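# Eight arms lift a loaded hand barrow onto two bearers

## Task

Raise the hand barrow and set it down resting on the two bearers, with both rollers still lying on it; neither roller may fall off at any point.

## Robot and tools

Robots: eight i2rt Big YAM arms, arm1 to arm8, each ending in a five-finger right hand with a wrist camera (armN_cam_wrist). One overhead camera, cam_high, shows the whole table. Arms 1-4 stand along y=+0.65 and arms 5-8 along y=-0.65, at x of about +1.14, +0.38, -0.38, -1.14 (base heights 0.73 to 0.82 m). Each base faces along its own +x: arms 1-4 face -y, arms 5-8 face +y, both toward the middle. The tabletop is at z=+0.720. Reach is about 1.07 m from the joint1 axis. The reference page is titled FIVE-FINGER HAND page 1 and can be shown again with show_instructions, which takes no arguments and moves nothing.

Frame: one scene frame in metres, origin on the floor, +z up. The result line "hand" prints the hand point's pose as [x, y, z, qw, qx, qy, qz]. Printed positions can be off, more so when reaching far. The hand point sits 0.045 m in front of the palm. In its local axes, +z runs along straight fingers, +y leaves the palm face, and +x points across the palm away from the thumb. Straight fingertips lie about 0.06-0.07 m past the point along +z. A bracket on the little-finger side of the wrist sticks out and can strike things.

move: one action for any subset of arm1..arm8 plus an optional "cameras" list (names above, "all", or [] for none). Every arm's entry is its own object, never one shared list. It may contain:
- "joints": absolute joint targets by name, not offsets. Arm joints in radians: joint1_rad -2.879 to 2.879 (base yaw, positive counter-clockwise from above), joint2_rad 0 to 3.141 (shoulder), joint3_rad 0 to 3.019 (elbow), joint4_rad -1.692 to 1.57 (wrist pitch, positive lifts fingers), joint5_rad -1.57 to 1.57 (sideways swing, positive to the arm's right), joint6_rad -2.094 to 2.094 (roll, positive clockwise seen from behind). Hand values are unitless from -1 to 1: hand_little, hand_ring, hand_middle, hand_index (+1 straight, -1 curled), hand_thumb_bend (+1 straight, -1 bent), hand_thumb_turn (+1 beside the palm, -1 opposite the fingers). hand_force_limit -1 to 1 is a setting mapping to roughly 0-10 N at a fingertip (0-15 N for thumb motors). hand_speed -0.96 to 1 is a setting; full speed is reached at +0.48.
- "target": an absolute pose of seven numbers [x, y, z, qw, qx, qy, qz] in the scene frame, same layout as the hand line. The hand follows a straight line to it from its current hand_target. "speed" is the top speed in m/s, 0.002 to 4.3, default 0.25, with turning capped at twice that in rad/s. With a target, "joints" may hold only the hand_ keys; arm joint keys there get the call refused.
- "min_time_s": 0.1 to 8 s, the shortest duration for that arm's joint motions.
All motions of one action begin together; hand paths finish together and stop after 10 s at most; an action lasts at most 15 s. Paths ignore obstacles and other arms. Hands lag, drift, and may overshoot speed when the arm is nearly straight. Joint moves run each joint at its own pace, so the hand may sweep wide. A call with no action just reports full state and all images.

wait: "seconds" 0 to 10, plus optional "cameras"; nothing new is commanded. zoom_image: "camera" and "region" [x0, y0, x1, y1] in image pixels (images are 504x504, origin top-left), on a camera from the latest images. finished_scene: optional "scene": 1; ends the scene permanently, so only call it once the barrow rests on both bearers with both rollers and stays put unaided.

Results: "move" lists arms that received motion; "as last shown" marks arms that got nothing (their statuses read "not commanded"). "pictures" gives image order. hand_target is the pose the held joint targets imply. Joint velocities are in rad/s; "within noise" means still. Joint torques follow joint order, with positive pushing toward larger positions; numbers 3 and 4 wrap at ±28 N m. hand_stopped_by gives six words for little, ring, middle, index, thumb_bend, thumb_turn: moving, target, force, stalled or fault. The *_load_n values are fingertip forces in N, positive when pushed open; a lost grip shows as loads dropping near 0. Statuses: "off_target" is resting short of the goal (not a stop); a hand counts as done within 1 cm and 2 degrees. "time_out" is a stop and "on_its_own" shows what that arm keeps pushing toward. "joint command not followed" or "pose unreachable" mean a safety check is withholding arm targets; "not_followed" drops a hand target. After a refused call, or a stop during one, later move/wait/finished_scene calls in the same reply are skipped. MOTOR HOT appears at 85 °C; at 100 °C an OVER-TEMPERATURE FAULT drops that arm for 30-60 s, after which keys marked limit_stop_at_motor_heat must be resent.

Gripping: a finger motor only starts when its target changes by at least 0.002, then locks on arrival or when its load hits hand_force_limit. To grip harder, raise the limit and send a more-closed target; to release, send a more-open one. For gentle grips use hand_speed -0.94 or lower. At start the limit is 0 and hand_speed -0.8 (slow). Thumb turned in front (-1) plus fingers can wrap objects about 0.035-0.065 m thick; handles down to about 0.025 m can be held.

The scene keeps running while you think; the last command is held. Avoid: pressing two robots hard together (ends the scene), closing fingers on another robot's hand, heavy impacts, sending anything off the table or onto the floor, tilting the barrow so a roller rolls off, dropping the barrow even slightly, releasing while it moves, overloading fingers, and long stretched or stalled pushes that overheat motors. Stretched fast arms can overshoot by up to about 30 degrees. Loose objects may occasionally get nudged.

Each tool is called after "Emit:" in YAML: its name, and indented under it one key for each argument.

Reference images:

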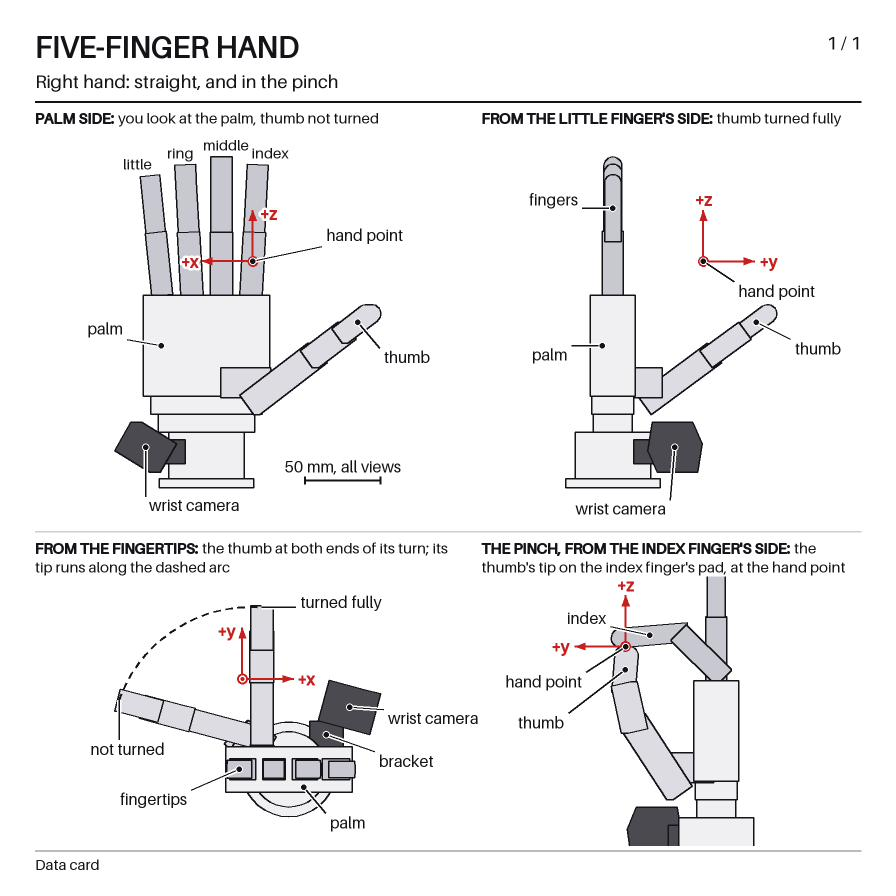

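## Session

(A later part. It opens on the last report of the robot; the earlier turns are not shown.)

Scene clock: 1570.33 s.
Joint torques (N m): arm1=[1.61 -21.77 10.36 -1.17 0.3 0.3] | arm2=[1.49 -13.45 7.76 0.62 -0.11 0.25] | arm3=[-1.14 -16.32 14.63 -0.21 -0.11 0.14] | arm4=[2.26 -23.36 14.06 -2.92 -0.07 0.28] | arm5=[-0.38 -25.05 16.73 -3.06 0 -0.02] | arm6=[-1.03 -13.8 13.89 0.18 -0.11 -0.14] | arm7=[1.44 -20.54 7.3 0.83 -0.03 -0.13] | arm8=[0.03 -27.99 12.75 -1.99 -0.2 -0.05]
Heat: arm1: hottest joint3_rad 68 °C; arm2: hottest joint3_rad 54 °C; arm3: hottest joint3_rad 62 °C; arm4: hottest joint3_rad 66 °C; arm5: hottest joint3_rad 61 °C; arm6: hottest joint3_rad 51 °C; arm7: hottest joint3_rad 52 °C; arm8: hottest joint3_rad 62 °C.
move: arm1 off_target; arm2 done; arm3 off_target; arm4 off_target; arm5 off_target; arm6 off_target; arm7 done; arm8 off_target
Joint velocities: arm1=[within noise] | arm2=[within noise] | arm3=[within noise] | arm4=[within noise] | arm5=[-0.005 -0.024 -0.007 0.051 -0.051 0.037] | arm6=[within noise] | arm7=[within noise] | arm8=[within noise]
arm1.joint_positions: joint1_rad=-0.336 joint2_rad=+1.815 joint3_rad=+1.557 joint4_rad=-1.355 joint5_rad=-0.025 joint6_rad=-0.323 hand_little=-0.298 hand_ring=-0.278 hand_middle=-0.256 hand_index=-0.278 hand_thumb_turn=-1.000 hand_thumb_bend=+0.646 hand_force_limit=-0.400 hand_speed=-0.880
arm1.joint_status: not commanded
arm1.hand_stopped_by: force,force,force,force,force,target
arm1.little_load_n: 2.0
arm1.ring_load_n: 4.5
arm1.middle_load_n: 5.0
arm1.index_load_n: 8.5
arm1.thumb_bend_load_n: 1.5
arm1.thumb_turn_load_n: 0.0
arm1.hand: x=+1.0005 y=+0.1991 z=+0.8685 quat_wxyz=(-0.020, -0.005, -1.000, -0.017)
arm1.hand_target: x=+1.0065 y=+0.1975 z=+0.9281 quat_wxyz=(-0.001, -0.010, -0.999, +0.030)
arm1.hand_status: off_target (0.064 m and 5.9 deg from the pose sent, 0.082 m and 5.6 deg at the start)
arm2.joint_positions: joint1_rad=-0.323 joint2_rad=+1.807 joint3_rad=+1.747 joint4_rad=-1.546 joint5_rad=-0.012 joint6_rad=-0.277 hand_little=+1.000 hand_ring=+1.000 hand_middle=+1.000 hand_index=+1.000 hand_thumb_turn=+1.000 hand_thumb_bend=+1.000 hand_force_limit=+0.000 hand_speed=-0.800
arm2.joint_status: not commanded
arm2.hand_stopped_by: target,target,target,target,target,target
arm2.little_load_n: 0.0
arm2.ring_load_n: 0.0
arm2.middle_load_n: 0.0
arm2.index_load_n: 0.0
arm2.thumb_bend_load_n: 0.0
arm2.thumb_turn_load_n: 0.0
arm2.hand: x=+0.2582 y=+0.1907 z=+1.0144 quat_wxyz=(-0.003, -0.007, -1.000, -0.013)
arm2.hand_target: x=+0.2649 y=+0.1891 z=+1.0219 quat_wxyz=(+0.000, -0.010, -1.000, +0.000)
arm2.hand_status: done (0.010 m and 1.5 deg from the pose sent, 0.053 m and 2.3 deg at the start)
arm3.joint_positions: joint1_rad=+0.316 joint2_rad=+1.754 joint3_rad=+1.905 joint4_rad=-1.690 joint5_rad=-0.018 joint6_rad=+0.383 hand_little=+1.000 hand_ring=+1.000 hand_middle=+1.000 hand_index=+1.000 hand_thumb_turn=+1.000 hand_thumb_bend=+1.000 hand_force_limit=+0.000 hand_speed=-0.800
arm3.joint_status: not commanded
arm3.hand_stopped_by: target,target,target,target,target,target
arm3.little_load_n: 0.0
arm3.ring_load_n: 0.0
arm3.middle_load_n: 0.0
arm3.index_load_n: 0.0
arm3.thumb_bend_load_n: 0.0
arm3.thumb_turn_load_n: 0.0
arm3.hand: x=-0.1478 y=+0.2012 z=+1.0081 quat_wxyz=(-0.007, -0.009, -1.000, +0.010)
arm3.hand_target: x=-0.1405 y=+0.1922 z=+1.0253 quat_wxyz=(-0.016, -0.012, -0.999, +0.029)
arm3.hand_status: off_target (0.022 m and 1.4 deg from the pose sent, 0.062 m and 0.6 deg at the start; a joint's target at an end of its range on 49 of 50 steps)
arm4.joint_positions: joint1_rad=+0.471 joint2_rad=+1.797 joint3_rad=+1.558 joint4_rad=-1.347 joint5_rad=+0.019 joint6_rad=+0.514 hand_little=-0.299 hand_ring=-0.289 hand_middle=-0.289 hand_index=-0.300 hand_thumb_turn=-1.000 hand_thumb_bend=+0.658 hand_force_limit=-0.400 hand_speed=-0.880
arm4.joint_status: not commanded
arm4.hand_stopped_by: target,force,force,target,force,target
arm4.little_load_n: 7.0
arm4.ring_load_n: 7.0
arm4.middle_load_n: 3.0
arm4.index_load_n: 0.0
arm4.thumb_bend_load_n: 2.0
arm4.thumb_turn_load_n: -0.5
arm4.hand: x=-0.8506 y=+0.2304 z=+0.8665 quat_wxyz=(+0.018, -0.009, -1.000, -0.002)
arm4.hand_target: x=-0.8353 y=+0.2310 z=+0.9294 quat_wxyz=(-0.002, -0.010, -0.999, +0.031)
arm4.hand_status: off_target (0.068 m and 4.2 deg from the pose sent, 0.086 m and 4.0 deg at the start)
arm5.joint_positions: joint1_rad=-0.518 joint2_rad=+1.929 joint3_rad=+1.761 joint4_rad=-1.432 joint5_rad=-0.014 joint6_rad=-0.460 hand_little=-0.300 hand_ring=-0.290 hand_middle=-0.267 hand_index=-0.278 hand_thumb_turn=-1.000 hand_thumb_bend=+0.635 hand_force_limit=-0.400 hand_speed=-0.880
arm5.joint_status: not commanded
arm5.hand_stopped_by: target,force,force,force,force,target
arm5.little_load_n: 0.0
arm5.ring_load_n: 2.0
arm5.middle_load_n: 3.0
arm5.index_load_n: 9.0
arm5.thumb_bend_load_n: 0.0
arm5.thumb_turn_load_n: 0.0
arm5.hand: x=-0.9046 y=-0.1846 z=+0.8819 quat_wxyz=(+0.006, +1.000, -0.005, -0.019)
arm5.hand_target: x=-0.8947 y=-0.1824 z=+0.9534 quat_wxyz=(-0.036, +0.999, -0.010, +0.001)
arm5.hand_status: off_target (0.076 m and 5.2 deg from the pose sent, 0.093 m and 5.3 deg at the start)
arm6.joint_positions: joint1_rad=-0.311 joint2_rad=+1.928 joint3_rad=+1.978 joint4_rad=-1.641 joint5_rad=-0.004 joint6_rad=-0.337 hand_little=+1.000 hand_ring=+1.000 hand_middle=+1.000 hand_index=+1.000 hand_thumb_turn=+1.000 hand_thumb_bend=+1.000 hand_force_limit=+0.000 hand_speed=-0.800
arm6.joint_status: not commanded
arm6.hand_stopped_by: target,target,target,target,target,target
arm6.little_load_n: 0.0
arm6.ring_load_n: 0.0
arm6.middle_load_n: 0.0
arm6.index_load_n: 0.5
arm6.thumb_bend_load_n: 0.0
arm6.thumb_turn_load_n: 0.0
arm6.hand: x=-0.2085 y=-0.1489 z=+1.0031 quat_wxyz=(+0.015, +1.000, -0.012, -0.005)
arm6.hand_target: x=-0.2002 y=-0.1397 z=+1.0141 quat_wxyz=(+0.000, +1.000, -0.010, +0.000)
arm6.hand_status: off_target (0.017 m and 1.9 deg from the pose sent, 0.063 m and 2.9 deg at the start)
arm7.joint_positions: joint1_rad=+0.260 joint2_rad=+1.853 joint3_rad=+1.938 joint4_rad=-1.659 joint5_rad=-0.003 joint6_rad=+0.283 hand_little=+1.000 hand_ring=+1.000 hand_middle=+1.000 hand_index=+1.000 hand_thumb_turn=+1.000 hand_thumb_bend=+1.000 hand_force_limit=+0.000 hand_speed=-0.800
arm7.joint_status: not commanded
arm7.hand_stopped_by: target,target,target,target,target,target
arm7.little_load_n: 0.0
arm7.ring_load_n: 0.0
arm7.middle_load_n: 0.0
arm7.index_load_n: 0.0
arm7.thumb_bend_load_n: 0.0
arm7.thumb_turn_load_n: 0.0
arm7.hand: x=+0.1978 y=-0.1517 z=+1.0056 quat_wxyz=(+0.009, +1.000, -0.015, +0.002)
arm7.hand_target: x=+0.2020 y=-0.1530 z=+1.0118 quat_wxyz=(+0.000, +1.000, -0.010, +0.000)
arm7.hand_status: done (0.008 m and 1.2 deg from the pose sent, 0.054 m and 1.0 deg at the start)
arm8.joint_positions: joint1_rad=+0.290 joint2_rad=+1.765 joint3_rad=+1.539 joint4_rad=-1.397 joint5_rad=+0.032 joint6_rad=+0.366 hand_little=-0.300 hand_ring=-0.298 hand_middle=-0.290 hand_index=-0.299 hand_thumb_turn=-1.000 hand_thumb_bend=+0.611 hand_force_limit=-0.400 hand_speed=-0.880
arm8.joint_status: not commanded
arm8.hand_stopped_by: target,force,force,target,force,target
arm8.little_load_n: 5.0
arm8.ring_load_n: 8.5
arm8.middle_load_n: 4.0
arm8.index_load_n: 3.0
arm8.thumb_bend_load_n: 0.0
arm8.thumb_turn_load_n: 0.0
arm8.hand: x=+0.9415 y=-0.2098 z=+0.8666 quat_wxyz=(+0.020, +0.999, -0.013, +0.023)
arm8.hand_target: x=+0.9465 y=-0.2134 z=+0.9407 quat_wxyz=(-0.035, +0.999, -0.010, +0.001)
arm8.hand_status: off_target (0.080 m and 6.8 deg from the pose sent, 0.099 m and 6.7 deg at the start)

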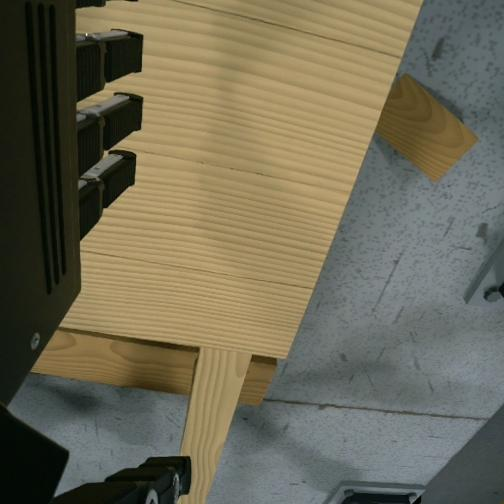

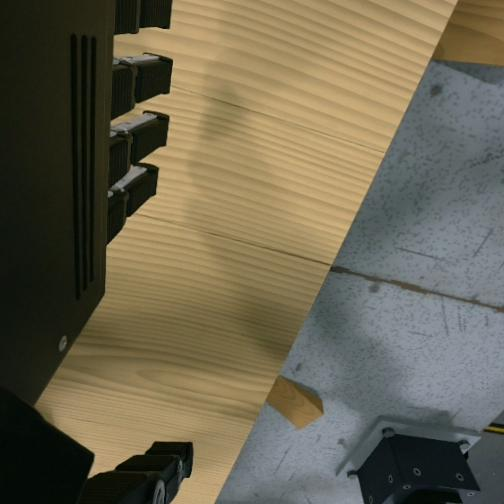

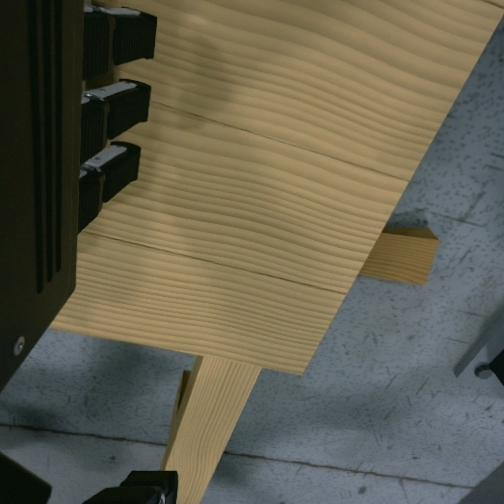

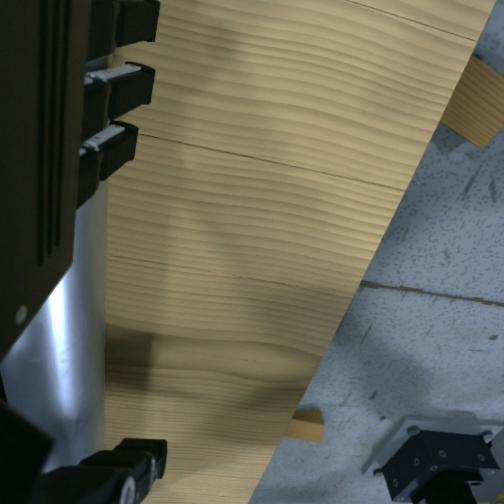

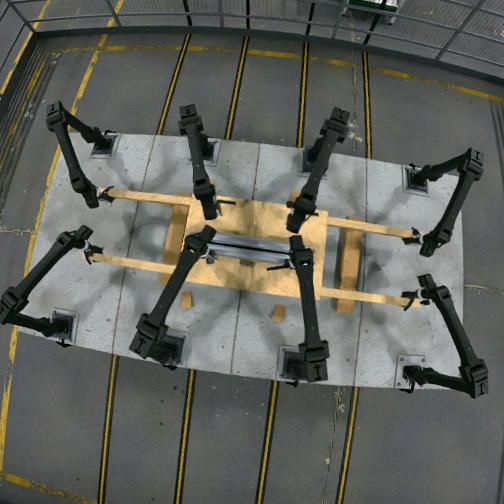

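Emit:
move:
  arm1: {"target":[1.068,0.195,0.924,0,0.01,1,-0.03],"speed":0.05}
  arm4: {"target":[-0.771,0.228,0.938,0,0.01,1,-0.03],"speed":0.05}
  arm5: {"target":[-0.830,-0.178,0.961,-0.035,1,-0.01,0],"speed":0.05}
  arm8: {"target":[1.008,-0.210,0.938,-0.035,1,-0.01,0],"speed":0.05}
  arm2: {"target":[0.327,0.189,1.022,0,0.01,1,0],"speed":0.08}
  arm3: {"target":[-0.078,0.191,1.026,0,0.01,1,0],"speed":0.08}
  arm6: {"target":[-0.138,-0.139,1.014,0,1,-0.01,0],"speed":0.08}
  arm7: {"target":[0.264,-0.153,1.012,0,1,-0.01,0],"speed":0.08}
  cameras: ["all"]

Scene clock: 1588.17 s.
Joint torques (N m): arm1=[1.49 -22.01 10.15 -1.55 0.4 0.24] | arm2=[1.44 -12.92 7.82 0.61 -0.11 0.24] | arm3=[-1.14 -17.14 14.64 -0.01 -0.05 0.14] | arm4=[1.67 -25.47 14.82 -3.15 -0.18 0.29] | arm5=[-0.09 -26.23 16.96 -2.55 -0.06 -0.04] | arm6=[-1.2 -14.8 13.85 0.2 -0.14 -0.13] | arm7=[1.49 -20.01 7.36 0.8 -0.09 -0.14] | arm8=[0.03 -26.29 12.25 -1.39 -0.13 -0.06]
Heat: arm1: hottest joint3_rad 66 °C; arm2: hottest joint3_rad 52 °C; arm3: hottest joint3_rad 64 °C; arm4: hottest joint3_rad 63 °C; arm5: hottest joint3_rad 58 °C; arm6: hottest joint3_rad 49 °C; arm7: hottest joint3_rad 51 °C; arm8: hottest joint3_rad 62 °C.
move: arm1 off_target; arm2 done; arm3 off_target; arm4 off_target; arm5 off_target; arm6 off_target; arm7 done; arm8 off_target
Joint velocities: within noise
arm1.joint_positions: joint1_rad=-0.219 joint2_rad=+1.780 joint3_rad=+1.486 joint4_rad=-1.311 joint5_rad=-0.019 joint6_rad=-0.206 hand_little=-0.298 hand_ring=-0.278 hand_middle=-0.256 hand_index=-0.278 hand_thumb_turn=-1.000 hand_thumb_bend=+0.646 hand_force_limit=-0.400 hand_speed=-0.880
arm1.joint_status: not commanded
arm1.hand_stopped_by: force,force,force,force,force,target
arm1.little_load_n: 3.5
arm1.ring_load_n: 5.0
arm1.middle_load_n: 5.5
arm1.index_load_n: 8.0
arm1.thumb_bend_load_n: 2.5
arm1.thumb_turn_load_n: 0.0
arm1.hand: x=+1.0630 y=+0.1967 z=+0.8605 quat_wxyz=(-0.014, -0.005, -1.000, -0.016)
arm1.hand_target: x=+1.0683 y=+0.1973 z=+0.9197 quat_wxyz=(-0.001, -0.010, -0.999, +0.030)
arm1.hand_status: off_target (0.064 m and 5.5 deg from the pose sent, 0.087 m and 5.9 deg at the start)
arm2.joint_positions: joint1_rad=-0.210 joint2_rad=+1.769 joint3_rad=+1.698 joint4_rad=-1.533 joint5_rad=-0.013 joint6_rad=-0.165 hand_little=+1.000 hand_ring=+1.000 hand_middle=+1.000 hand_index=+1.000 hand_thumb_turn=+1.000 hand_thumb_bend=+1.000 hand_force_limit=+0.000 hand_speed=-0.800
arm2.joint_status: not commanded
arm2.hand_stopped_by: target,target,target,target,target,target
arm2.little_load_n: 0.0
arm2.ring_load_n: 0.0
arm2.middle_load_n: 0.5
arm2.index_load_n: 0.0
arm2.thumb_bend_load_n: 0.0
arm2.thumb_turn_load_n: 0.0
arm2.hand: x=+0.3209 y=+0.1898 z=+1.0146 quat_wxyz=(-0.002, -0.007, -1.000, -0.013)
arm2.hand_target: x=+0.3270 y=+0.1891 z=+1.0220 quat_wxyz=(+0.000, -0.010, -1.000, +0.000)
arm2.hand_status: done (0.010 m and 1.6 deg from the pose sent, 0.069 m and 1.5 deg at the start)
arm3.joint_positions: joint1_rad=+0.415 joint2_rad=+1.811 joint3_rad=+1.989 joint4_rad=-1.694 joint5_rad=-0.022 joint6_rad=+0.485 hand_little=+1.000 hand_ring=+1.000 hand_middle=+1.000 hand_index=+1.000 hand_thumb_turn=+1.000 hand_thumb_bend=+1.000 hand_force_limit=+0.000 hand_speed=-0.800
arm3.joint_status: not commanded
arm3.hand_stopped_by: target,target,target,target,target,target
arm3.little_load_n: 0.0
arm3.ring_load_n: 0.0
arm3.middle_load_n: 0.0
arm3.index_load_n: 0.0
arm3.thumb_bend_load_n: 0.0
arm3.thumb_turn_load_n: 0.0
arm3.hand: x=-0.0867 y=+0.2013 z=+1.0084 quat_wxyz=(-0.014, -0.010, -1.000, +0.017)
arm3.hand_target: x=-0.0787 y=+0.1921 z=+1.0253 quat_wxyz=(-0.026, -0.013, -0.999, +0.037)
arm3.hand_status: off_target (0.022 m and 2.6 deg from the pose sent, 0.073 m and 1.4 deg at the start; a joint's target at an end of its range on 63 of 64 steps)
arm4.joint_positions: joint1_rad=+0.570 joint2_rad=+1.895 joint3_rad=+1.686 joint4_rad=-1.392 joint5_rad=+0.026 joint6_rad=+0.610 hand_little=-0.299 hand_ring=-0.289 hand_middle=-0.289 hand_index=-0.300 hand_thumb_turn=-1.000 hand_thumb_bend=+0.658 hand_force_limit=-0.400 hand_speed=-0.880
arm4.joint_status: not commanded
arm4.hand_stopped_by: target,force,force,target,force,target
arm4.little_load_n: 9.0
arm4.ring_load_n: 8.5
arm4.middle_load_n: 3.5
arm4.index_load_n: 0.0
arm4.thumb_bend_load_n: 3.5
arm4.thumb_turn_load_n: -0.5
arm4.hand: x=-0.7883 y=+0.2302 z=+0.8602 quat_wxyz=(+0.026, -0.008, -1.000, -0.006)
arm4.hand_target: x=-0.7741 y=+0.2317 z=+0.9346 quat_wxyz=(-0.002, -0.010, -0.999, +0.031)
arm4.hand_status: off_target (0.080 m and 5.0 deg from the pose sent, 0.107 m and 4.2 deg at the start)
arm5.joint_positions: joint1_rad=-0.609 joint2_rad=+2.022 joint3_rad=+1.913 joint4_rad=-1.508 joint5_rad=-0.018 joint6_rad=-0.547 hand_little=-0.300 hand_ring=-0.290 hand_middle=-0.267 hand_index=-0.278 hand_thumb_turn=-1.000 hand_thumb_bend=+0.635 hand_force_limit=-0.400 hand_speed=-0.880
arm5.joint_status: not commanded
arm5.hand_stopped_by: target,force,force,force,force,target
arm5.little_load_n: 0.5
arm5.ring_load_n: 0.0
arm5.middle_load_n: 1.0
arm5.index_load_n: 9.0
arm5.thumb_bend_load_n: 0.0
arm5.thumb_turn_load_n: 0.0
arm5.hand: x=-0.8437 y=-0.1863 z=+0.8854 quat_wxyz=(+0.011, +1.000, -0.007, -0.026)
arm5.hand_target: x=-0.8334 y=-0.1828 z=+0.9580 quat_wxyz=(-0.036, +0.999, -0.010, +0.001)
arm5.hand_status: off_target (0.077 m and 6.0 deg from the pose sent, 0.109 m and 5.2 deg at the start)
arm6.joint_positions: joint1_rad=-0.403 joint2_rad=+2.014 joint3_rad=+2.111 joint4_rad=-1.689 joint5_rad=-0.004 joint6_rad=-0.430 hand_little=+1.000 hand_ring=+1.000 hand_middle=+1.000 hand_index=+1.000 hand_thumb_turn=+1.000 hand_thumb_bend=+1.000 hand_force_limit=+0.000 hand_speed=-0.800
arm6.joint_status: not commanded
arm6.hand_stopped_by: target,target,target,target,target,target
arm6.little_load_n: 0.0
arm6.ring_load_n: 0.0
arm6.middle_load_n: 0.0
arm6.index_load_n: 0.0
arm6.thumb_bend_load_n: 0.0
arm6.thumb_turn_load_n: 0.0
arm6.hand: x=-0.1469 y=-0.1472 z=+1.0029 quat_wxyz=(+0.015, +1.000, -0.012, -0.006)
arm6.hand_target: x=-0.1382 y=-0.1397 z=+1.0138 quat_wxyz=(+0.000, +1.000, -0.010, +0.000)
arm6.hand_status: off_target (0.016 m and 1.9 deg from the pose sent, 0.072 m and 1.9 deg at the start)
arm7.joint_positions: joint1_rad=+0.152 joint2_rad=+1.818 joint3_rad=+1.887 joint4_rad=-1.643 joint5_rad=-0.003 joint6_rad=+0.175 hand_little=+1.000 hand_ring=+1.000 hand_middle=+1.000 hand_index=+1.000 hand_thumb_turn=+1.000 hand_thumb_bend=+1.000 hand_force_limit=+0.000 hand_speed=-0.800
arm7.joint_status: not commanded
arm7.hand_stopped_by: target,target,target,target,target,target
arm7.little_load_n: 0.0
arm7.ring_load_n: 0.0
arm7.middle_load_n: 0.0
arm7.index_load_n: 0.0
arm7.thumb_bend_load_n: 0.0
arm7.thumb_turn_load_n: 0.0
arm7.hand: x=+0.2605 y=-0.1511 z=+1.0062 quat_wxyz=(+0.009, +1.000, -0.015, +0.002)
arm7.hand_target: x=+0.2639 y=-0.1530 z=+1.0119 quat_wxyz=(+0.000, +1.000, -0.010, +0.000)
arm7.hand_status: done (0.007 m and 1.2 deg from the pose sent, 0.067 m and 1.2 deg at the start)
arm8.joint_positions: joint1_rad=+0.169 joint2_rad=+1.715 joint3_rad=+1.474 joint4_rad=-1.380 joint5_rad=+0.022 joint6_rad=+0.246 hand_little=-0.300 hand_ring=-0.298 hand_middle=-0.290 hand_index=-0.299 hand_thumb_turn=-1.000 hand_thumb_bend=+0.611 hand_force_limit=-0.400 hand_speed=-0.880
arm8.joint_status: not commanded
arm8.hand_stopped_by: target,force,force,target,force,target
arm8.little_load_n: 2.0
arm8.ring_load_n: 6.0
arm8.middle_load_n: 3.0
arm8.index_load_n: 3.0
arm8.thumb_bend_load_n: 0.0
arm8.thumb_turn_load_n: 0.0
arm8.hand: x=+1.0041 y=-0.2122 z=+0.8683 quat_wxyz=(+0.023, +1.000, -0.013, +0.016)
arm8.hand_target: x=+1.0080 y=-0.2132 z=+0.9332 quat_wxyz=(-0.035, +0.999, -0.010, +0.001)
arm8.hand_status: off_target (0.070 m and 6.9 deg from the pose sent, 0.098 m and 6.8 deg at the start)
pictures: arm1_cam_wrist, arm2_cam_wrist, arm3_cam_wrist, arm4_cam_wrist, arm5_cam_wrist, arm6_cam_wrist, arm7_cam_wrist, arm8_cam_wrist, cam_high

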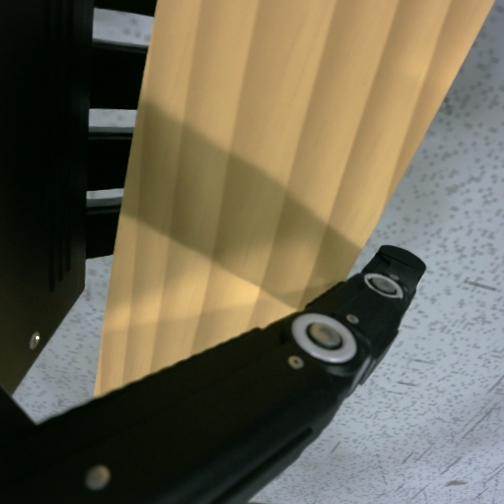

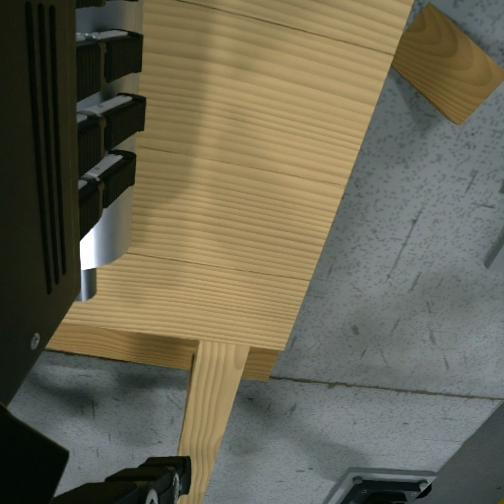

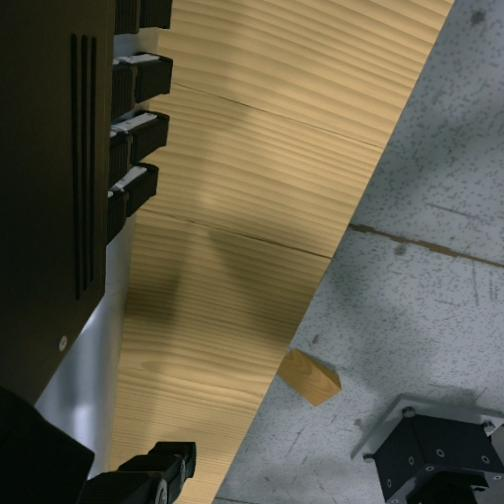

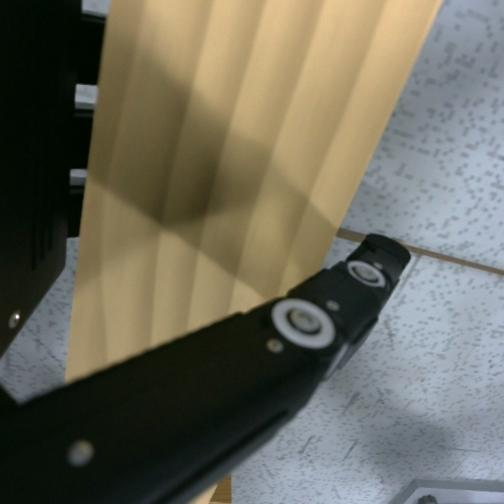

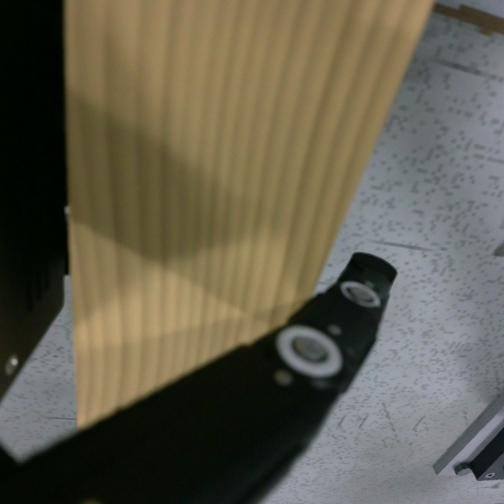

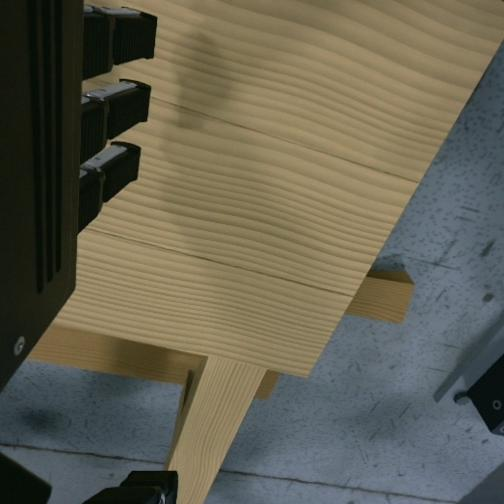

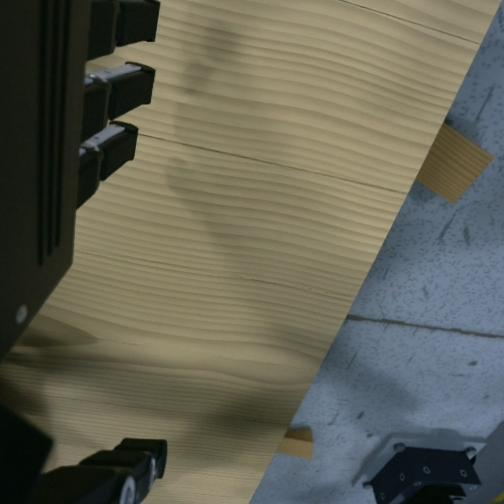

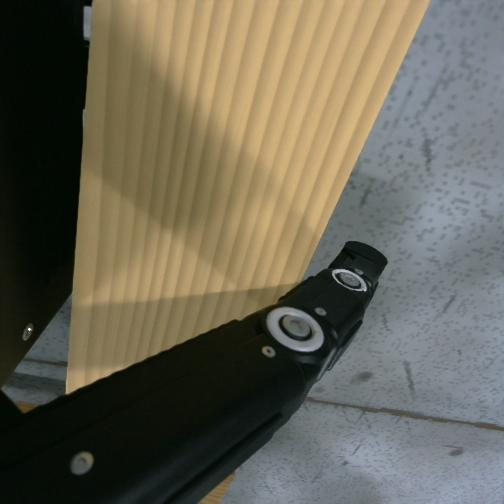

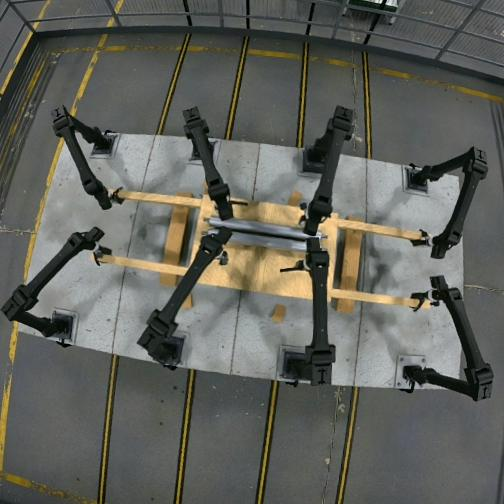

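Emit:
zoom_image:
  camera: "arm6_cam_wrist"
  region: [60, 250, 430, 504]

Emit:
zoom_image:
  camera: "cam_high"
  region: [80, 170, 280, 330]

Emit:
zoom_image:
  camera: "cam_high"
  region: [260, 190, 460, 330]

Scaled by 1.362 from the camera's image (finer frame: 720x720).

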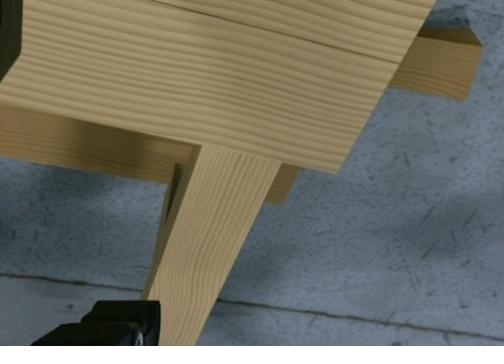

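Scaled by 2.520 from the camera's image (finer frame: 720x720).

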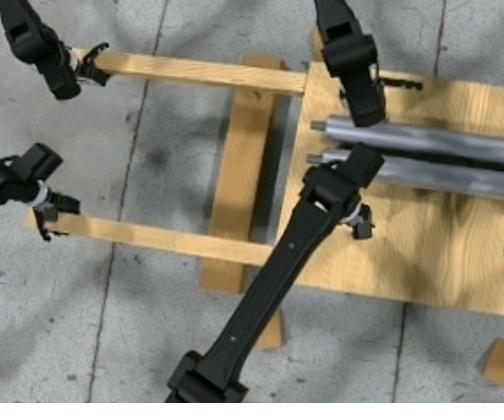

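Scaled by 2.520 from the camera's image (finer frame: 720x720).

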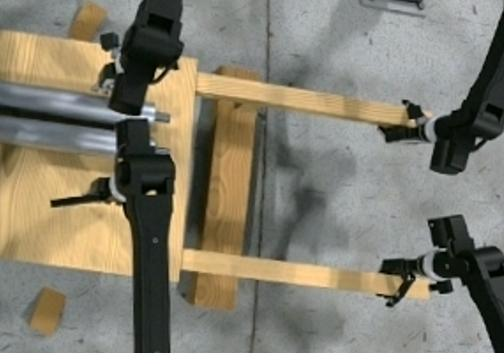

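Emit:
zoom_image:
  camera: "arm6_cam_wrist"
  region: [140, 330, 300, 440]

Emit:
zoom_image:
  camera: "arm2_cam_wrist"
  region: [130, 310, 300, 430]

Emit:
zoom_image:
  camera: "arm4_cam_wrist"
  region: [150, 420, 300, 504]

Emit:
zoom_image:
  camera: "arm8_cam_wrist"
  region: [0, 370, 300, 504]

Scaled by 3.150 from the camera's image (finer frame: 720x720).

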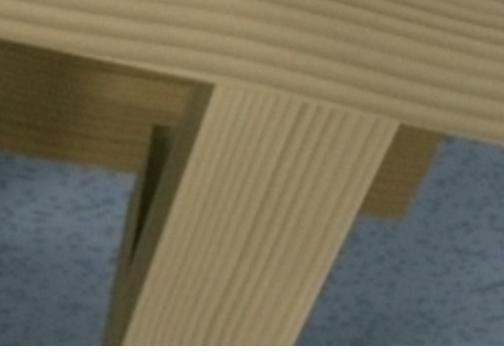

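Scaled by 2.965 from the camera's image (finer frame: 720x720).

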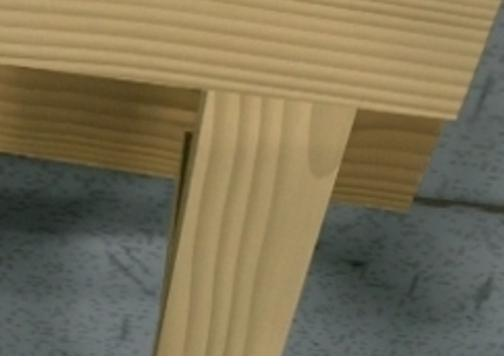

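Scaled by 3.360 from the camera's image (finer frame: 720x720).

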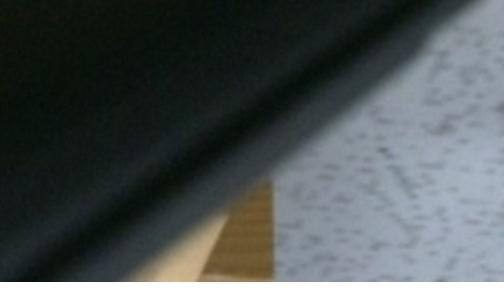

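Scaled by 1.680 from the camera's image (finer frame: 720x720).

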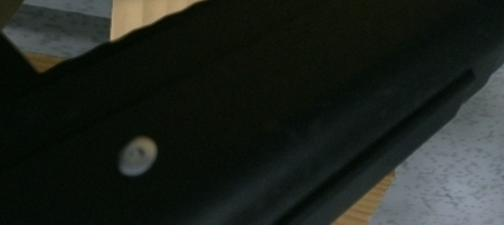

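Emit:
move:
  arm1: {"target":[1.068,0.197,0.902,0,0.01,1,-0.03],"speed":0.03}
  arm4: {"target":[-0.774,0.2315,0.917,0,0.01,1,-0.03],"speed":0.03}
  arm5: {"target":[-0.833,-0.183,0.931,-0.035,1,-0.01,0],"speed":0.03}
  arm8: {"target":[1.008,-0.213,0.905,-0.035,1,-0.01,0],"speed":0.03}
  arm2: {"target":[0.327,0.190,0.993,0,0.01,1,0],"speed":0.05}
  arm3: {"target":[-0.078,0.197,0.996,0,0.01,1,0],"speed":0.05}
  arm6: {"target":[-0.138,-0.147,0.993,0,1,-0.01,0],"speed":0.05}
  arm7: {"target":[0.264,-0.155,0.990,0,1,-0.01,0],"speed":0.05}
  cameras: ["arm2_cam_wrist","arm3_cam_wrist","arm6_cam_wrist","cam_high"]

Scene clock: 1705.67 s.
Joint torques (N m): arm1=[1.79 -20.84 9.92 -1.92 0.37 0.19] | arm2=[1.61 -12.57 7.76 0.65 -0.11 0.22] | arm3=[-0.91 -17.44 10.97 -0.02 0.12 0.13] | arm4=[1.38 -26.29 10.63 -1.17 -0.1 0.21] | arm5=[-0.15 -26.75 11.4 -0.81 -0.07 -0.04] | arm6=[-1.44 -16.73 9.18 0.79 -0.14 -0.13] | arm7=[1.55 -20.07 7.28 0.83 -0.1 -0.13] | arm8=[0.15 -25 10.91 -1.4 -0.15 -0.04]
Heat: arm1: hottest joint3_rad 58 °C; arm2: hottest joint3_rad 46 °C; arm3: hottest joint3_rad 65 °C; arm4: hottest joint3_rad 68 °C; arm5: hottest joint3_rad 69 °C; arm6: hottest joint3_rad 49 °C; arm7: hottest joint3_rad 49 °C; arm8: hottest joint2_rad 65 °C.
move: arm1 off_target; arm2 done; arm3 done; arm4 off_target; arm5 off_target; arm6 off_target; arm7 done; arm8 off_target
Joint velocities: within noise
arm1.joint_positions: joint1_rad=-0.216 joint2_rad=+1.778 joint3_rad=+1.443 joint4_rad=-1.250 joint5_rad=-0.019 joint6_rad=-0.200 hand_little=-0.298 hand_ring=-0.278 hand_middle=-0.256 hand_index=-0.278 hand_thumb_turn=-1.000 hand_thumb_bend=+0.646 hand_force_limit=-0.400 hand_speed=-0.880
arm1.joint_status: not commanded
arm1.hand_stopped_by: force,force,force,force,force,target
arm1.little_load_n: 3.0
arm1.ring_load_n: 4.5
arm1.middle_load_n: 4.5
arm1.index_load_n: 8.0
arm1.thumb_bend_load_n: 0.5
arm1.thumb_turn_load_n: 0.0
arm1.hand: x=+1.0646 y=+0.1966 z=+0.8442 quat_wxyz=(-0.012, -0.006, -1.000, -0.006)
arm1.hand_target: x=+1.0682 y=+0.1985 z=+0.8981 quat_wxyz=(-0.001, -0.010, -0.999, +0.030)
arm1.hand_status: off_target (0.058 m and 4.4 deg from the pose sent, 0.042 m and 5.5 deg at the start)
arm2.joint_positions: joint1_rad=-0.210 joint2_rad=+1.767 joint3_rad=+1.626 joint4_rad=-1.459 joint5_rad=-0.013 joint6_rad=-0.165 hand_little=+1.000 hand_ring=+1.000 hand_middle=+1.000 hand_index=+1.000 hand_thumb_turn=+1.000 hand_thumb_bend=+1.000 hand_force_limit=+0.000 hand_speed=-0.800
arm2.joint_status: not commanded
arm2.hand_stopped_by: target,target,target,target,target,target
arm2.little_load_n: 0.0
arm2.ring_load_n: 0.0
arm2.middle_load_n: 0.0
arm2.index_load_n: 0.0
arm2.thumb_bend_load_n: 0.0
arm2.thumb_turn_load_n: 0.0
arm2.hand: x=+0.3209 y=+0.1918 z=+0.9878 quat_wxyz=(-0.001, -0.007, -1.000, -0.011)
arm2.hand_target: x=+0.3270 y=+0.1901 z=+0.9930 quat_wxyz=(+0.000, -0.010, -1.000, +0.000)
arm2.hand_status: done (0.008 m and 1.3 deg from the pose sent, 0.022 m and 1.5 deg at the start)
arm3.joint_positions: joint1_rad=+0.422 joint2_rad=+1.842 joint3_rad=+1.989 joint4_rad=-1.694 joint5_rad=-0.018 joint6_rad=+0.489 hand_little=+1.000 hand_ring=+1.000 hand_middle=+1.000 hand_index=+1.000 hand_thumb_turn=+1.000 hand_thumb_bend=+1.000 hand_force_limit=+0.000 hand_speed=-0.800
arm3.joint_status: not commanded
arm3.hand_stopped_by: target,target,target,target,target,target
arm3.little_load_n: 0.0
arm3.ring_load_n: 0.0
arm3.middle_load_n: 0.0
arm3.index_load_n: 0.0
arm3.thumb_bend_load_n: 0.0
arm3.thumb_turn_load_n: 0.0
arm3.hand: x=-0.0824 y=+0.1991 z=+0.9927 quat_wxyz=(-0.006, -0.009, -1.000, +0.005)
arm3.hand_target: x=-0.0782 y=+0.1972 z=+0.9956 quat_wxyz=(-0.006, -0.011, -1.000, +0.009)
arm3.hand_status: done (0.006 m and 0.8 deg from the pose sent, 0.016 m and 2.6 deg at the start; a joint's target at an end of its range on 44 of 46 steps)
arm4.joint_positions: joint1_rad=+0.573 joint2_rad=+1.900 joint3_rad=+1.686 joint4_rad=-1.392 joint5_rad=+0.026 joint6_rad=+0.617 hand_little=-0.299 hand_ring=-0.289 hand_middle=-0.289 hand_index=-0.300 hand_thumb_turn=-1.000 hand_thumb_bend=+0.658 hand_force_limit=-0.400 hand_speed=-0.880
arm4.joint_status: not commanded
arm4.hand_stopped_by: target,force,force,target,force,target
arm4.little_load_n: 8.5
arm4.ring_load_n: 8.5
arm4.middle_load_n: 3.5
arm4.index_load_n: 0.5
arm4.thumb_bend_load_n: 2.5
arm4.thumb_turn_load_n: -1.0
arm4.hand: x=-0.7865 y=+0.2312 z=+0.8578 quat_wxyz=(+0.027, -0.009, -1.000, -0.007)
arm4.hand_target: x=-0.7756 y=+0.2333 z=+0.9149 quat_wxyz=(-0.001, -0.010, -1.000, +0.030)
arm4.hand_status: off_target (0.061 m and 5.3 deg from the pose sent, 0.059 m and 5.0 deg at the start)
arm5.joint_positions: joint1_rad=-0.610 joint2_rad=+2.022 joint3_rad=+1.897 joint4_rad=-1.470 joint5_rad=-0.018 joint6_rad=-0.548 hand_little=-0.300 hand_ring=-0.290 hand_middle=-0.267 hand_index=-0.278 hand_thumb_turn=-1.000 hand_thumb_bend=+0.635 hand_force_limit=-0.400 hand_speed=-0.880
arm5.joint_status: not commanded
arm5.hand_stopped_by: target,force,force,force,force,target
arm5.little_load_n: 0.0
arm5.ring_load_n: 1.0
arm5.middle_load_n: 2.0
arm5.index_load_n: 8.0
arm5.thumb_bend_load_n: 0.0
arm5.thumb_turn_load_n: 0.0
arm5.hand: x=-0.8408 y=-0.1823 z=+0.8775 quat_wxyz=(+0.002, +1.000, -0.007, -0.020)
arm5.hand_target: x=-0.8343 y=-0.1845 z=+0.9292 quat_wxyz=(-0.035, +0.999, -0.010, +0.000)
arm5.hand_status: off_target (0.054 m and 4.8 deg from the pose sent, 0.047 m and 6.0 deg at the start)
arm6.joint_positions: joint1_rad=-0.405 joint2_rad=+2.014 joint3_rad=+2.063 joint4_rad=-1.635 joint5_rad=-0.004 joint6_rad=-0.435 hand_little=+1.000 hand_ring=+1.000 hand_middle=+1.000 hand_index=+1.000 hand_thumb_turn=+1.000 hand_thumb_bend=+1.000 hand_force_limit=+0.000 hand_speed=-0.800
arm6.joint_status: not commanded
arm6.hand_stopped_by: target,target,target,target,target,target
arm6.little_load_n: 0.0
arm6.ring_load_n: 0.0
arm6.middle_load_n: 0.0
arm6.index_load_n: 0.0
arm6.thumb_bend_load_n: 0.0
arm6.thumb_turn_load_n: 0.0
arm6.hand: x=-0.1444 y=-0.1451 z=+0.9843 quat_wxyz=(+0.012, +1.000, -0.010, -0.005)
arm6.hand_target: x=-0.1381 y=-0.1471 z=+0.9929 quat_wxyz=(+0.000, +1.000, -0.010, +0.000)
arm6.hand_status: off_target (0.011 m and 1.5 deg from the pose sent, 0.013 m and 1.9 deg at the start)
arm7.joint_positions: joint1_rad=+0.152 joint2_rad=+1.810 joint3_rad=+1.818 joint4_rad=-1.582 joint5_rad=-0.003 joint6_rad=+0.175 hand_little=+1.000 hand_ring=+1.000 hand_middle=+1.000 hand_index=+1.000 hand_thumb_turn=+1.000 hand_thumb_bend=+1.000 hand_force_limit=+0.000 hand_speed=-0.800
arm7.joint_status: not commanded
arm7.hand_stopped_by: target,target,target,target,target,target
arm7.little_load_n: 0.0
arm7.ring_load_n: 0.0
arm7.middle_load_n: 0.0
arm7.index_load_n: 0.0
arm7.thumb_bend_load_n: 0.0
arm7.thumb_turn_load_n: 0.0
arm7.hand: x=+0.2609 y=-0.1534 z=+0.9840 quat_wxyz=(+0.009, +1.000, -0.015, +0.002)
arm7.hand_target: x=+0.2639 y=-0.1550 z=+0.9900 quat_wxyz=(+0.000, +1.000, -0.010, +0.000)
arm7.hand_status: done (0.007 m and 1.2 deg from the pose sent, 0.017 m and 1.2 deg at the start)
arm8.joint_positions: joint1_rad=+0.169 joint2_rad=+1.710 joint3_rad=+1.410 joint4_rad=-1.295 joint5_rad=+0.022 joint6_rad=+0.245 hand_little=-0.300 hand_ring=-0.298 hand_middle=-0.290 hand_index=-0.299 hand_thumb_turn=-1.000 hand_thumb_bend=+0.611 hand_force_limit=-0.400 hand_speed=-0.880
arm8.joint_status: not commanded
arm8.hand_stopped_by: target,force,force,target,force,target
arm8.little_load_n: 1.5
arm8.ring_load_n: 4.5
arm8.middle_load_n: 1.5
arm8.index_load_n: 2.0
arm8.thumb_bend_load_n: 0.0
arm8.thumb_turn_load_n: 0.0
arm8.hand: x=+1.0042 y=-0.2127 z=+0.8457 quat_wxyz=(+0.010, +1.000, -0.013, +0.012)
arm8.hand_target: x=+1.0078 y=-0.2147 z=+0.9010 quat_wxyz=(-0.035, +0.999, -0.010, +0.000)
arm8.hand_status: off_target (0.059 m and 5.3 deg from the pose sent, 0.037 m and 6.9 deg at the start)

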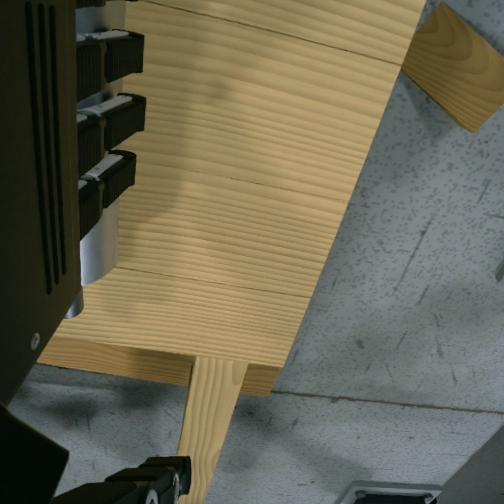

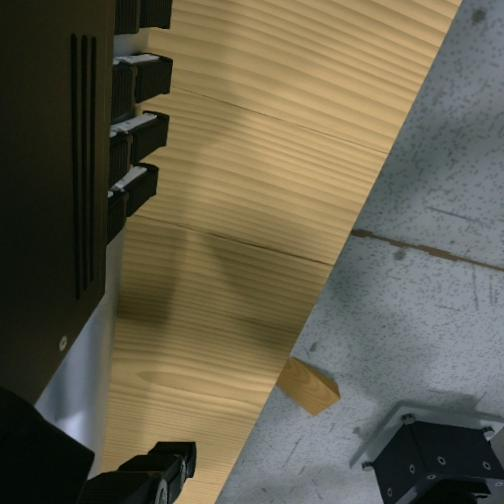

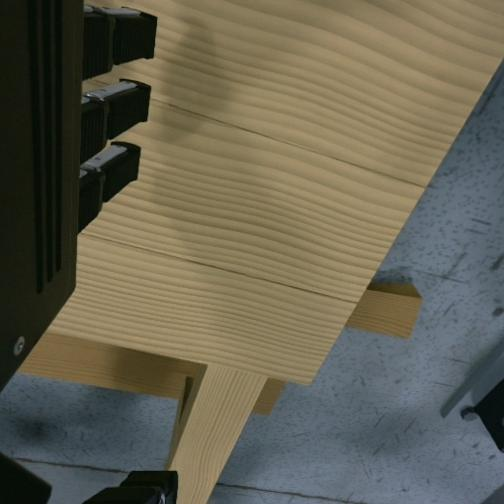

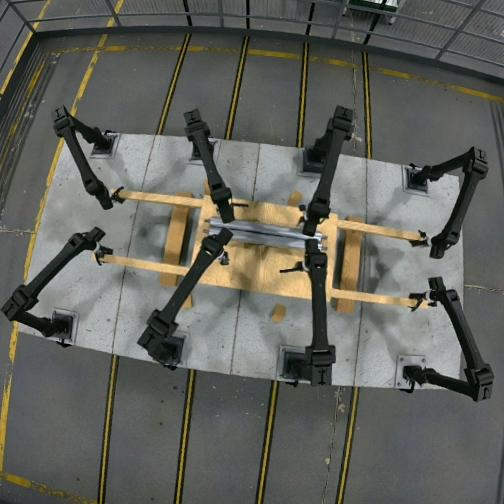

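Emit:
move:
  arm1: {"target":[1.068,0.197,0.882,0,0.01,1,-0.03],"speed":0.03}
  arm4: {"target":[-0.774,0.2315,0.891,0,0.01,1,-0.03],"speed":0.03}
  arm5: {"target":[-0.833,-0.183,0.901,-0.035,1,-0.01,0],"speed":0.03}
  arm8: {"target":[1.008,-0.213,0.884,-0.035,1,-0.01,0],"speed":0.03}
  arm2: {"target":[0.327,0.190,0.977,0,0.01,1,0],"speed":0.05}
  arm3: {"target":[-0.078,0.197,0.979,0,0.01,1,0],"speed":0.05}
  arm6: {"target":[-0.138,-0.149,0.977,0,1,-0.01,0],"speed":0.05}
  arm7: {"target":[0.264,-0.155,0.974,0,1,-0.01,0],"speed":0.05}
  cameras: ["arm2_cam_wrist","arm6_cam_wrist"]

Emit:
zoom_image:
  camera: "arm6_cam_wrist"
  region: [140, 330, 300, 490]

Emit:
zoom_image:
  camera: "arm2_cam_wrist"
  region: [130, 330, 300, 490]

Scene clock: 1730.10 s.
Joint torques (N m): arm1=[0.91 -19.84 9.48 -1.74 0.41 0.21] | arm2=[1.61 -12.1 7.73 0.66 -0.11 0.23] | arm3=[-0.67 -17.79 9.25 0.51 0.12 0.14] | arm4=[1.73 -26.29 9.87 -1.31 -0.07 0.18] | arm5=[-0.21 -26.05 10.84 -0.95 -0.07 -0.03] | arm6=[-1.44 -17.44 9.01 0.77 -0.14 -0.13] | arm7=[1.73 -19.96 7.39 0.79 -0.1 -0.13] | arm8=[0.03 -23.82 10.54 -1.42 -0.19 -0.04]
Heat: arm1: hottest joint2_rad 60 °C; arm2: hottest joint3_rad 47 °C; arm3: hottest joint3_rad 61 °C; arm4: hottest joint3_rad 63 °C; arm5: hottest joint3_rad 61 °C; arm6: hottest joint2_rad 48 °C; arm7: hottest joint3_rad 47 °C; arm8: hottest joint2_rad 64 °C.
move: arm1 off_target; arm2 done; arm3 done; arm4 off_target; arm5 off_target; arm6 off_target; arm7 done; arm8 off_target
Joint velocities: within noise
arm1.joint_positions: joint1_rad=-0.216 joint2_rad=+1.778 joint3_rad=+1.411 joint4_rad=-1.200 joint5_rad=-0.018 joint6_rad=-0.200 hand_little=-0.298 hand_ring=-0.278 hand_middle=-0.256 hand_index=-0.278 hand_thumb_turn=-1.000 hand_thumb_bend=+0.646 hand_force_limit=-0.400 hand_speed=-0.880
arm1.joint_status: not commanded
arm1.hand_stopped_by: force,force,force,force,force,target
arm1.little_load_n: 4.0
arm1.ring_load_n: 4.5
arm1.middle_load_n: 3.0
arm1.index_load_n: 6.5
arm1.thumb_bend_load_n: 0.0
arm1.thumb_turn_load_n: 0.0
arm1.hand: x=+1.0644 y=+0.1961 z=+0.8317 quat_wxyz=(-0.010, -0.006, -1.000, +0.002)
arm1.hand_target: x=+1.0680 y=+0.1980 z=+0.8788 quat_wxyz=(+0.000, -0.010, -0.999, +0.030)
arm1.hand_status: off_target (0.050 m and 3.4 deg from the pose sent, 0.038 m and 4.4 deg at the start)
arm2.joint_positions: joint1_rad=-0.210 joint2_rad=+1.767 joint3_rad=+1.592 joint4_rad=-1.418 joint5_rad=-0.013 joint6_rad=-0.164 hand_little=+1.000 hand_ring=+1.000 hand_middle=+1.000 hand_index=+1.000 hand_thumb_turn=+1.000 hand_thumb_bend=+1.000 hand_force_limit=+0.000 hand_speed=-0.800
arm2.joint_status: not commanded
arm2.hand_stopped_by: target,target,target,target,target,target
arm2.little_load_n: 0.0
arm2.ring_load_n: -0.5
arm2.middle_load_n: 0.0
arm2.index_load_n: 0.0
arm2.thumb_bend_load_n: 0.0
arm2.thumb_turn_load_n: 0.0
arm2.hand: x=+0.3208 y=+0.1919 z=+0.9747 quat_wxyz=(-0.001, -0.007, -1.000, -0.007)
arm2.hand_target: x=+0.3270 y=+0.1900 z=+0.9770 quat_wxyz=(+0.000, -0.010, -1.000, +0.000)
arm2.hand_status: done (0.007 m and 0.9 deg from the pose sent, 0.013 m and 1.3 deg at the start)
arm3.joint_positions: joint1_rad=+0.422 joint2_rad=+1.852 joint3_rad=+1.980 joint4_rad=-1.689 joint5_rad=-0.015 joint6_rad=+0.489 hand_little=+1.000 hand_ring=+1.000 hand_middle=+1.000 hand_index=+1.000 hand_thumb_turn=+1.000 hand_thumb_bend=+1.000 hand_force_limit=+0.000 hand_speed=-0.800
arm3.joint_status: not commanded
arm3.hand_stopped_by: target,target,target,target,target,target
arm3.little_load_n: 0.0
arm3.ring_load_n: 0.0
arm3.middle_load_n: 0.0
arm3.index_load_n: 0.0
arm3.thumb_bend_load_n: 0.0
arm3.thumb_turn_load_n: 0.0
arm3.hand: x=-0.0827 y=+0.1984 z=+0.9840 quat_wxyz=(-0.001, -0.009, -1.000, -0.002)
arm3.hand_target: x=-0.0781 y=+0.1971 z=+0.9789 quat_wxyz=(+0.000, -0.010, -1.000, +0.000)
arm3.hand_status: done (0.007 m and 0.3 deg from the pose sent, 0.015 m and 0.8 deg at the start)
arm4.joint_positions: joint1_rad=+0.573 joint2_rad=+1.910 joint3_rad=+1.638 joint4_rad=-1.325 joint5_rad=+0.025 joint6_rad=+0.618 hand_little=-0.299 hand_ring=-0.289 hand_middle=-0.289 hand_index=-0.300 hand_thumb_turn=-1.000 hand_thumb_bend=+0.658 hand_force_limit=-0.400 hand_speed=-0.880
arm4.joint_status: not commanded
arm4.hand_stopped_by: target,force,force,target,force,target
arm4.little_load_n: 8.5
arm4.ring_load_n: 8.0
arm4.middle_load_n: 3.0
arm4.index_load_n: 0.0
arm4.thumb_bend_load_n: 2.0
arm4.thumb_turn_load_n: -0.5
arm4.hand: x=-0.7861 y=+0.2305 z=+0.8343 quat_wxyz=(+0.024, -0.010, -1.000, -0.003)
arm4.hand_target: x=-0.7753 y=+0.2330 z=+0.8888 quat_wxyz=(-0.001, -0.010, -1.000, +0.030)
arm4.hand_status: off_target (0.058 m and 4.7 deg from the pose sent, 0.035 m and 5.3 deg at the start)
arm5.joint_positions: joint1_rad=-0.611 joint2_rad=+2.023 joint3_rad=+1.834 joint4_rad=-1.390 joint5_rad=-0.018 joint6_rad=-0.548 hand_little=-0.300 hand_ring=-0.290 hand_middle=-0.267 hand_index=-0.278 hand_thumb_turn=-1.000 hand_thumb_bend=+0.635 hand_force_limit=-0.400 hand_speed=-0.880
arm5.joint_status: not commanded
arm5.hand_stopped_by: target,force,force,force,force,target
arm5.little_load_n: 0.0
arm5.ring_load_n: 0.5
arm5.middle_load_n: 1.0
arm5.index_load_n: 7.0
arm5.thumb_bend_load_n: 0.0
arm5.thumb_turn_load_n: 0.0
arm5.hand: x=-0.8404 y=-0.1816 z=+0.8521 quat_wxyz=(-0.005, +1.000, -0.007, -0.016)
arm5.hand_target: x=-0.8339 y=-0.1840 z=+0.8993 quat_wxyz=(-0.035, +0.999, -0.010, +0.000)
arm5.hand_status: off_target (0.049 m and 3.9 deg from the pose sent, 0.025 m and 4.8 deg at the start)
arm6.joint_positions: joint1_rad=-0.405 joint2_rad=+2.014 joint3_rad=+2.010 joint4_rad=-1.588 joint5_rad=-0.004 joint6_rad=-0.437 hand_little=+1.000 hand_ring=+1.000 hand_middle=+1.000 hand_index=+1.000 hand_thumb_turn=+1.000 hand_thumb_bend=+1.000 hand_force_limit=+0.000 hand_speed=-0.800
arm6.joint_status: not commanded
arm6.hand_stopped_by: target,target,target,target,target,target
arm6.little_load_n: 0.0
arm6.ring_load_n: 0.0
arm6.middle_load_n: 0.0
arm6.index_load_n: 0.0
arm6.thumb_bend_load_n: 0.0
arm6.thumb_turn_load_n: 0.0
arm6.hand: x=-0.1445 y=-0.1468 z=+0.9645 quat_wxyz=(+0.015, +1.000, -0.009, -0.006)
arm6.hand_target: x=-0.1382 y=-0.1490 z=+0.9769 quat_wxyz=(+0.000, +1.000, -0.010, +0.000)
arm6.hand_status: off_target (0.014 m and 1.9 deg from the pose sent, 0.011 m and 1.5 deg at the start)
arm7.joint_positions: joint1_rad=+0.152 joint2_rad=+1.809 joint3_rad=+1.777 joint4_rad=-1.541 joint5_rad=-0.003 joint6_rad=+0.175 hand_little=+1.000 hand_ring=+1.000 hand_middle=+1.000 hand_index=+1.000 hand_thumb_turn=+1.000 hand_thumb_bend=+1.000 hand_force_limit=+0.000 hand_speed=-0.800
arm7.joint_status: not commanded
arm7.hand_stopped_by: target,target,target,target,target,target
arm7.little_load_n: 0.0
arm7.ring_load_n: 0.0
arm7.middle_load_n: 0.0
arm7.index_load_n: 0.0
arm7.thumb_bend_load_n: 0.0
arm7.thumb_turn_load_n: 0.0
arm7.hand: x=+0.2610 y=-0.1537 z=+0.9690 quat_wxyz=(+0.008, +1.000, -0.015, +0.002)
arm7.hand_target: x=+0.2639 y=-0.1550 z=+0.9739 quat_wxyz=(+0.000, +1.000, -0.010, +0.000)
arm7.hand_status: done (0.006 m and 1.1 deg from the pose sent, 0.011 m and 1.2 deg at the start)
arm8.joint_positions: joint1_rad=+0.169 joint2_rad=+1.709 joint3_rad=+1.373 joint4_rad=-1.242 joint5_rad=+0.023 joint6_rad=+0.245 hand_little=-0.300 hand_ring=-0.298 hand_middle=-0.290 hand_index=-0.299 hand_thumb_turn=-1.000 hand_thumb_bend=+0.611 hand_force_limit=-0.400 hand_speed=-0.880
arm8.joint_status: not commanded
arm8.hand_stopped_by: target,force,force,target,force,target
arm8.little_load_n: 0.0
arm8.ring_load_n: 2.5
arm8.middle_load_n: 0.5
arm8.index_load_n: 3.0
arm8.thumb_bend_load_n: 0.0
arm8.thumb_turn_load_n: 0.0
arm8.hand: x=+1.0044 y=-0.2129 z=+0.8316 quat_wxyz=(+0.002, +1.000, -0.013, +0.011)
arm8.hand_target: x=+1.0078 y=-0.2142 z=+0.8806 quat_wxyz=(-0.035, +0.999, -0.010, +0.000)
arm8.hand_status: off_target (0.053 m and 4.4 deg from the pose sent, 0.039 m and 5.4 deg at the start)

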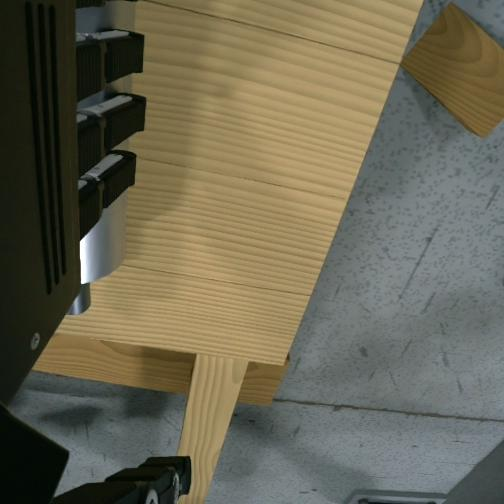

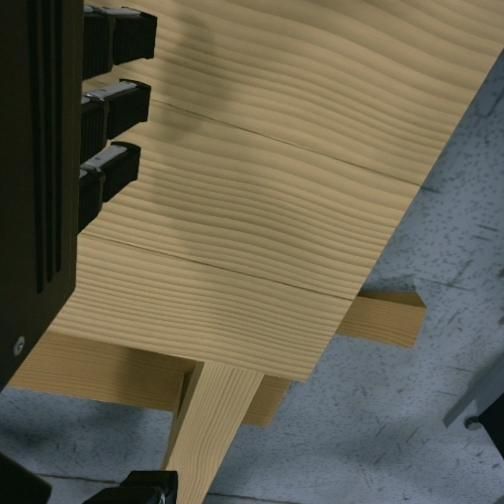

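Scaled by 3.150 from the camera's image (finer frame: 720x720).

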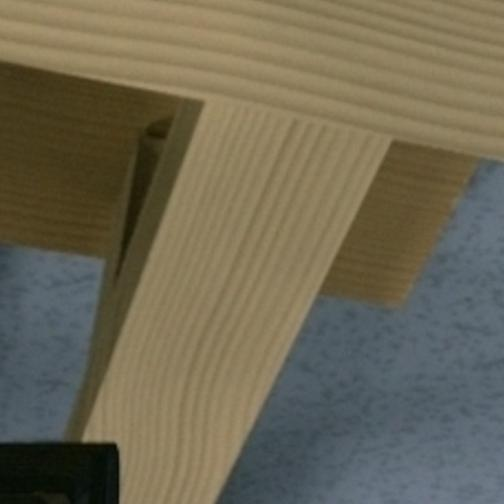

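Scaled by 2.965 from the camera's image (finer frame: 720x720).

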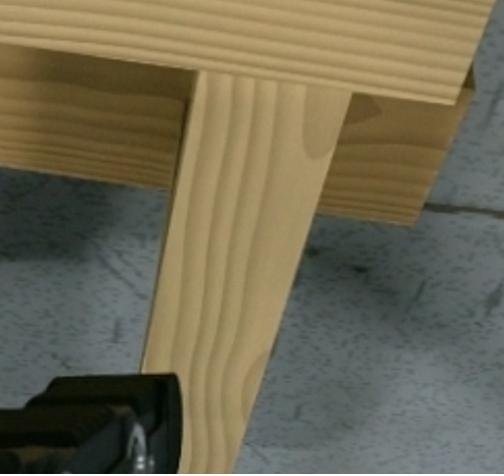

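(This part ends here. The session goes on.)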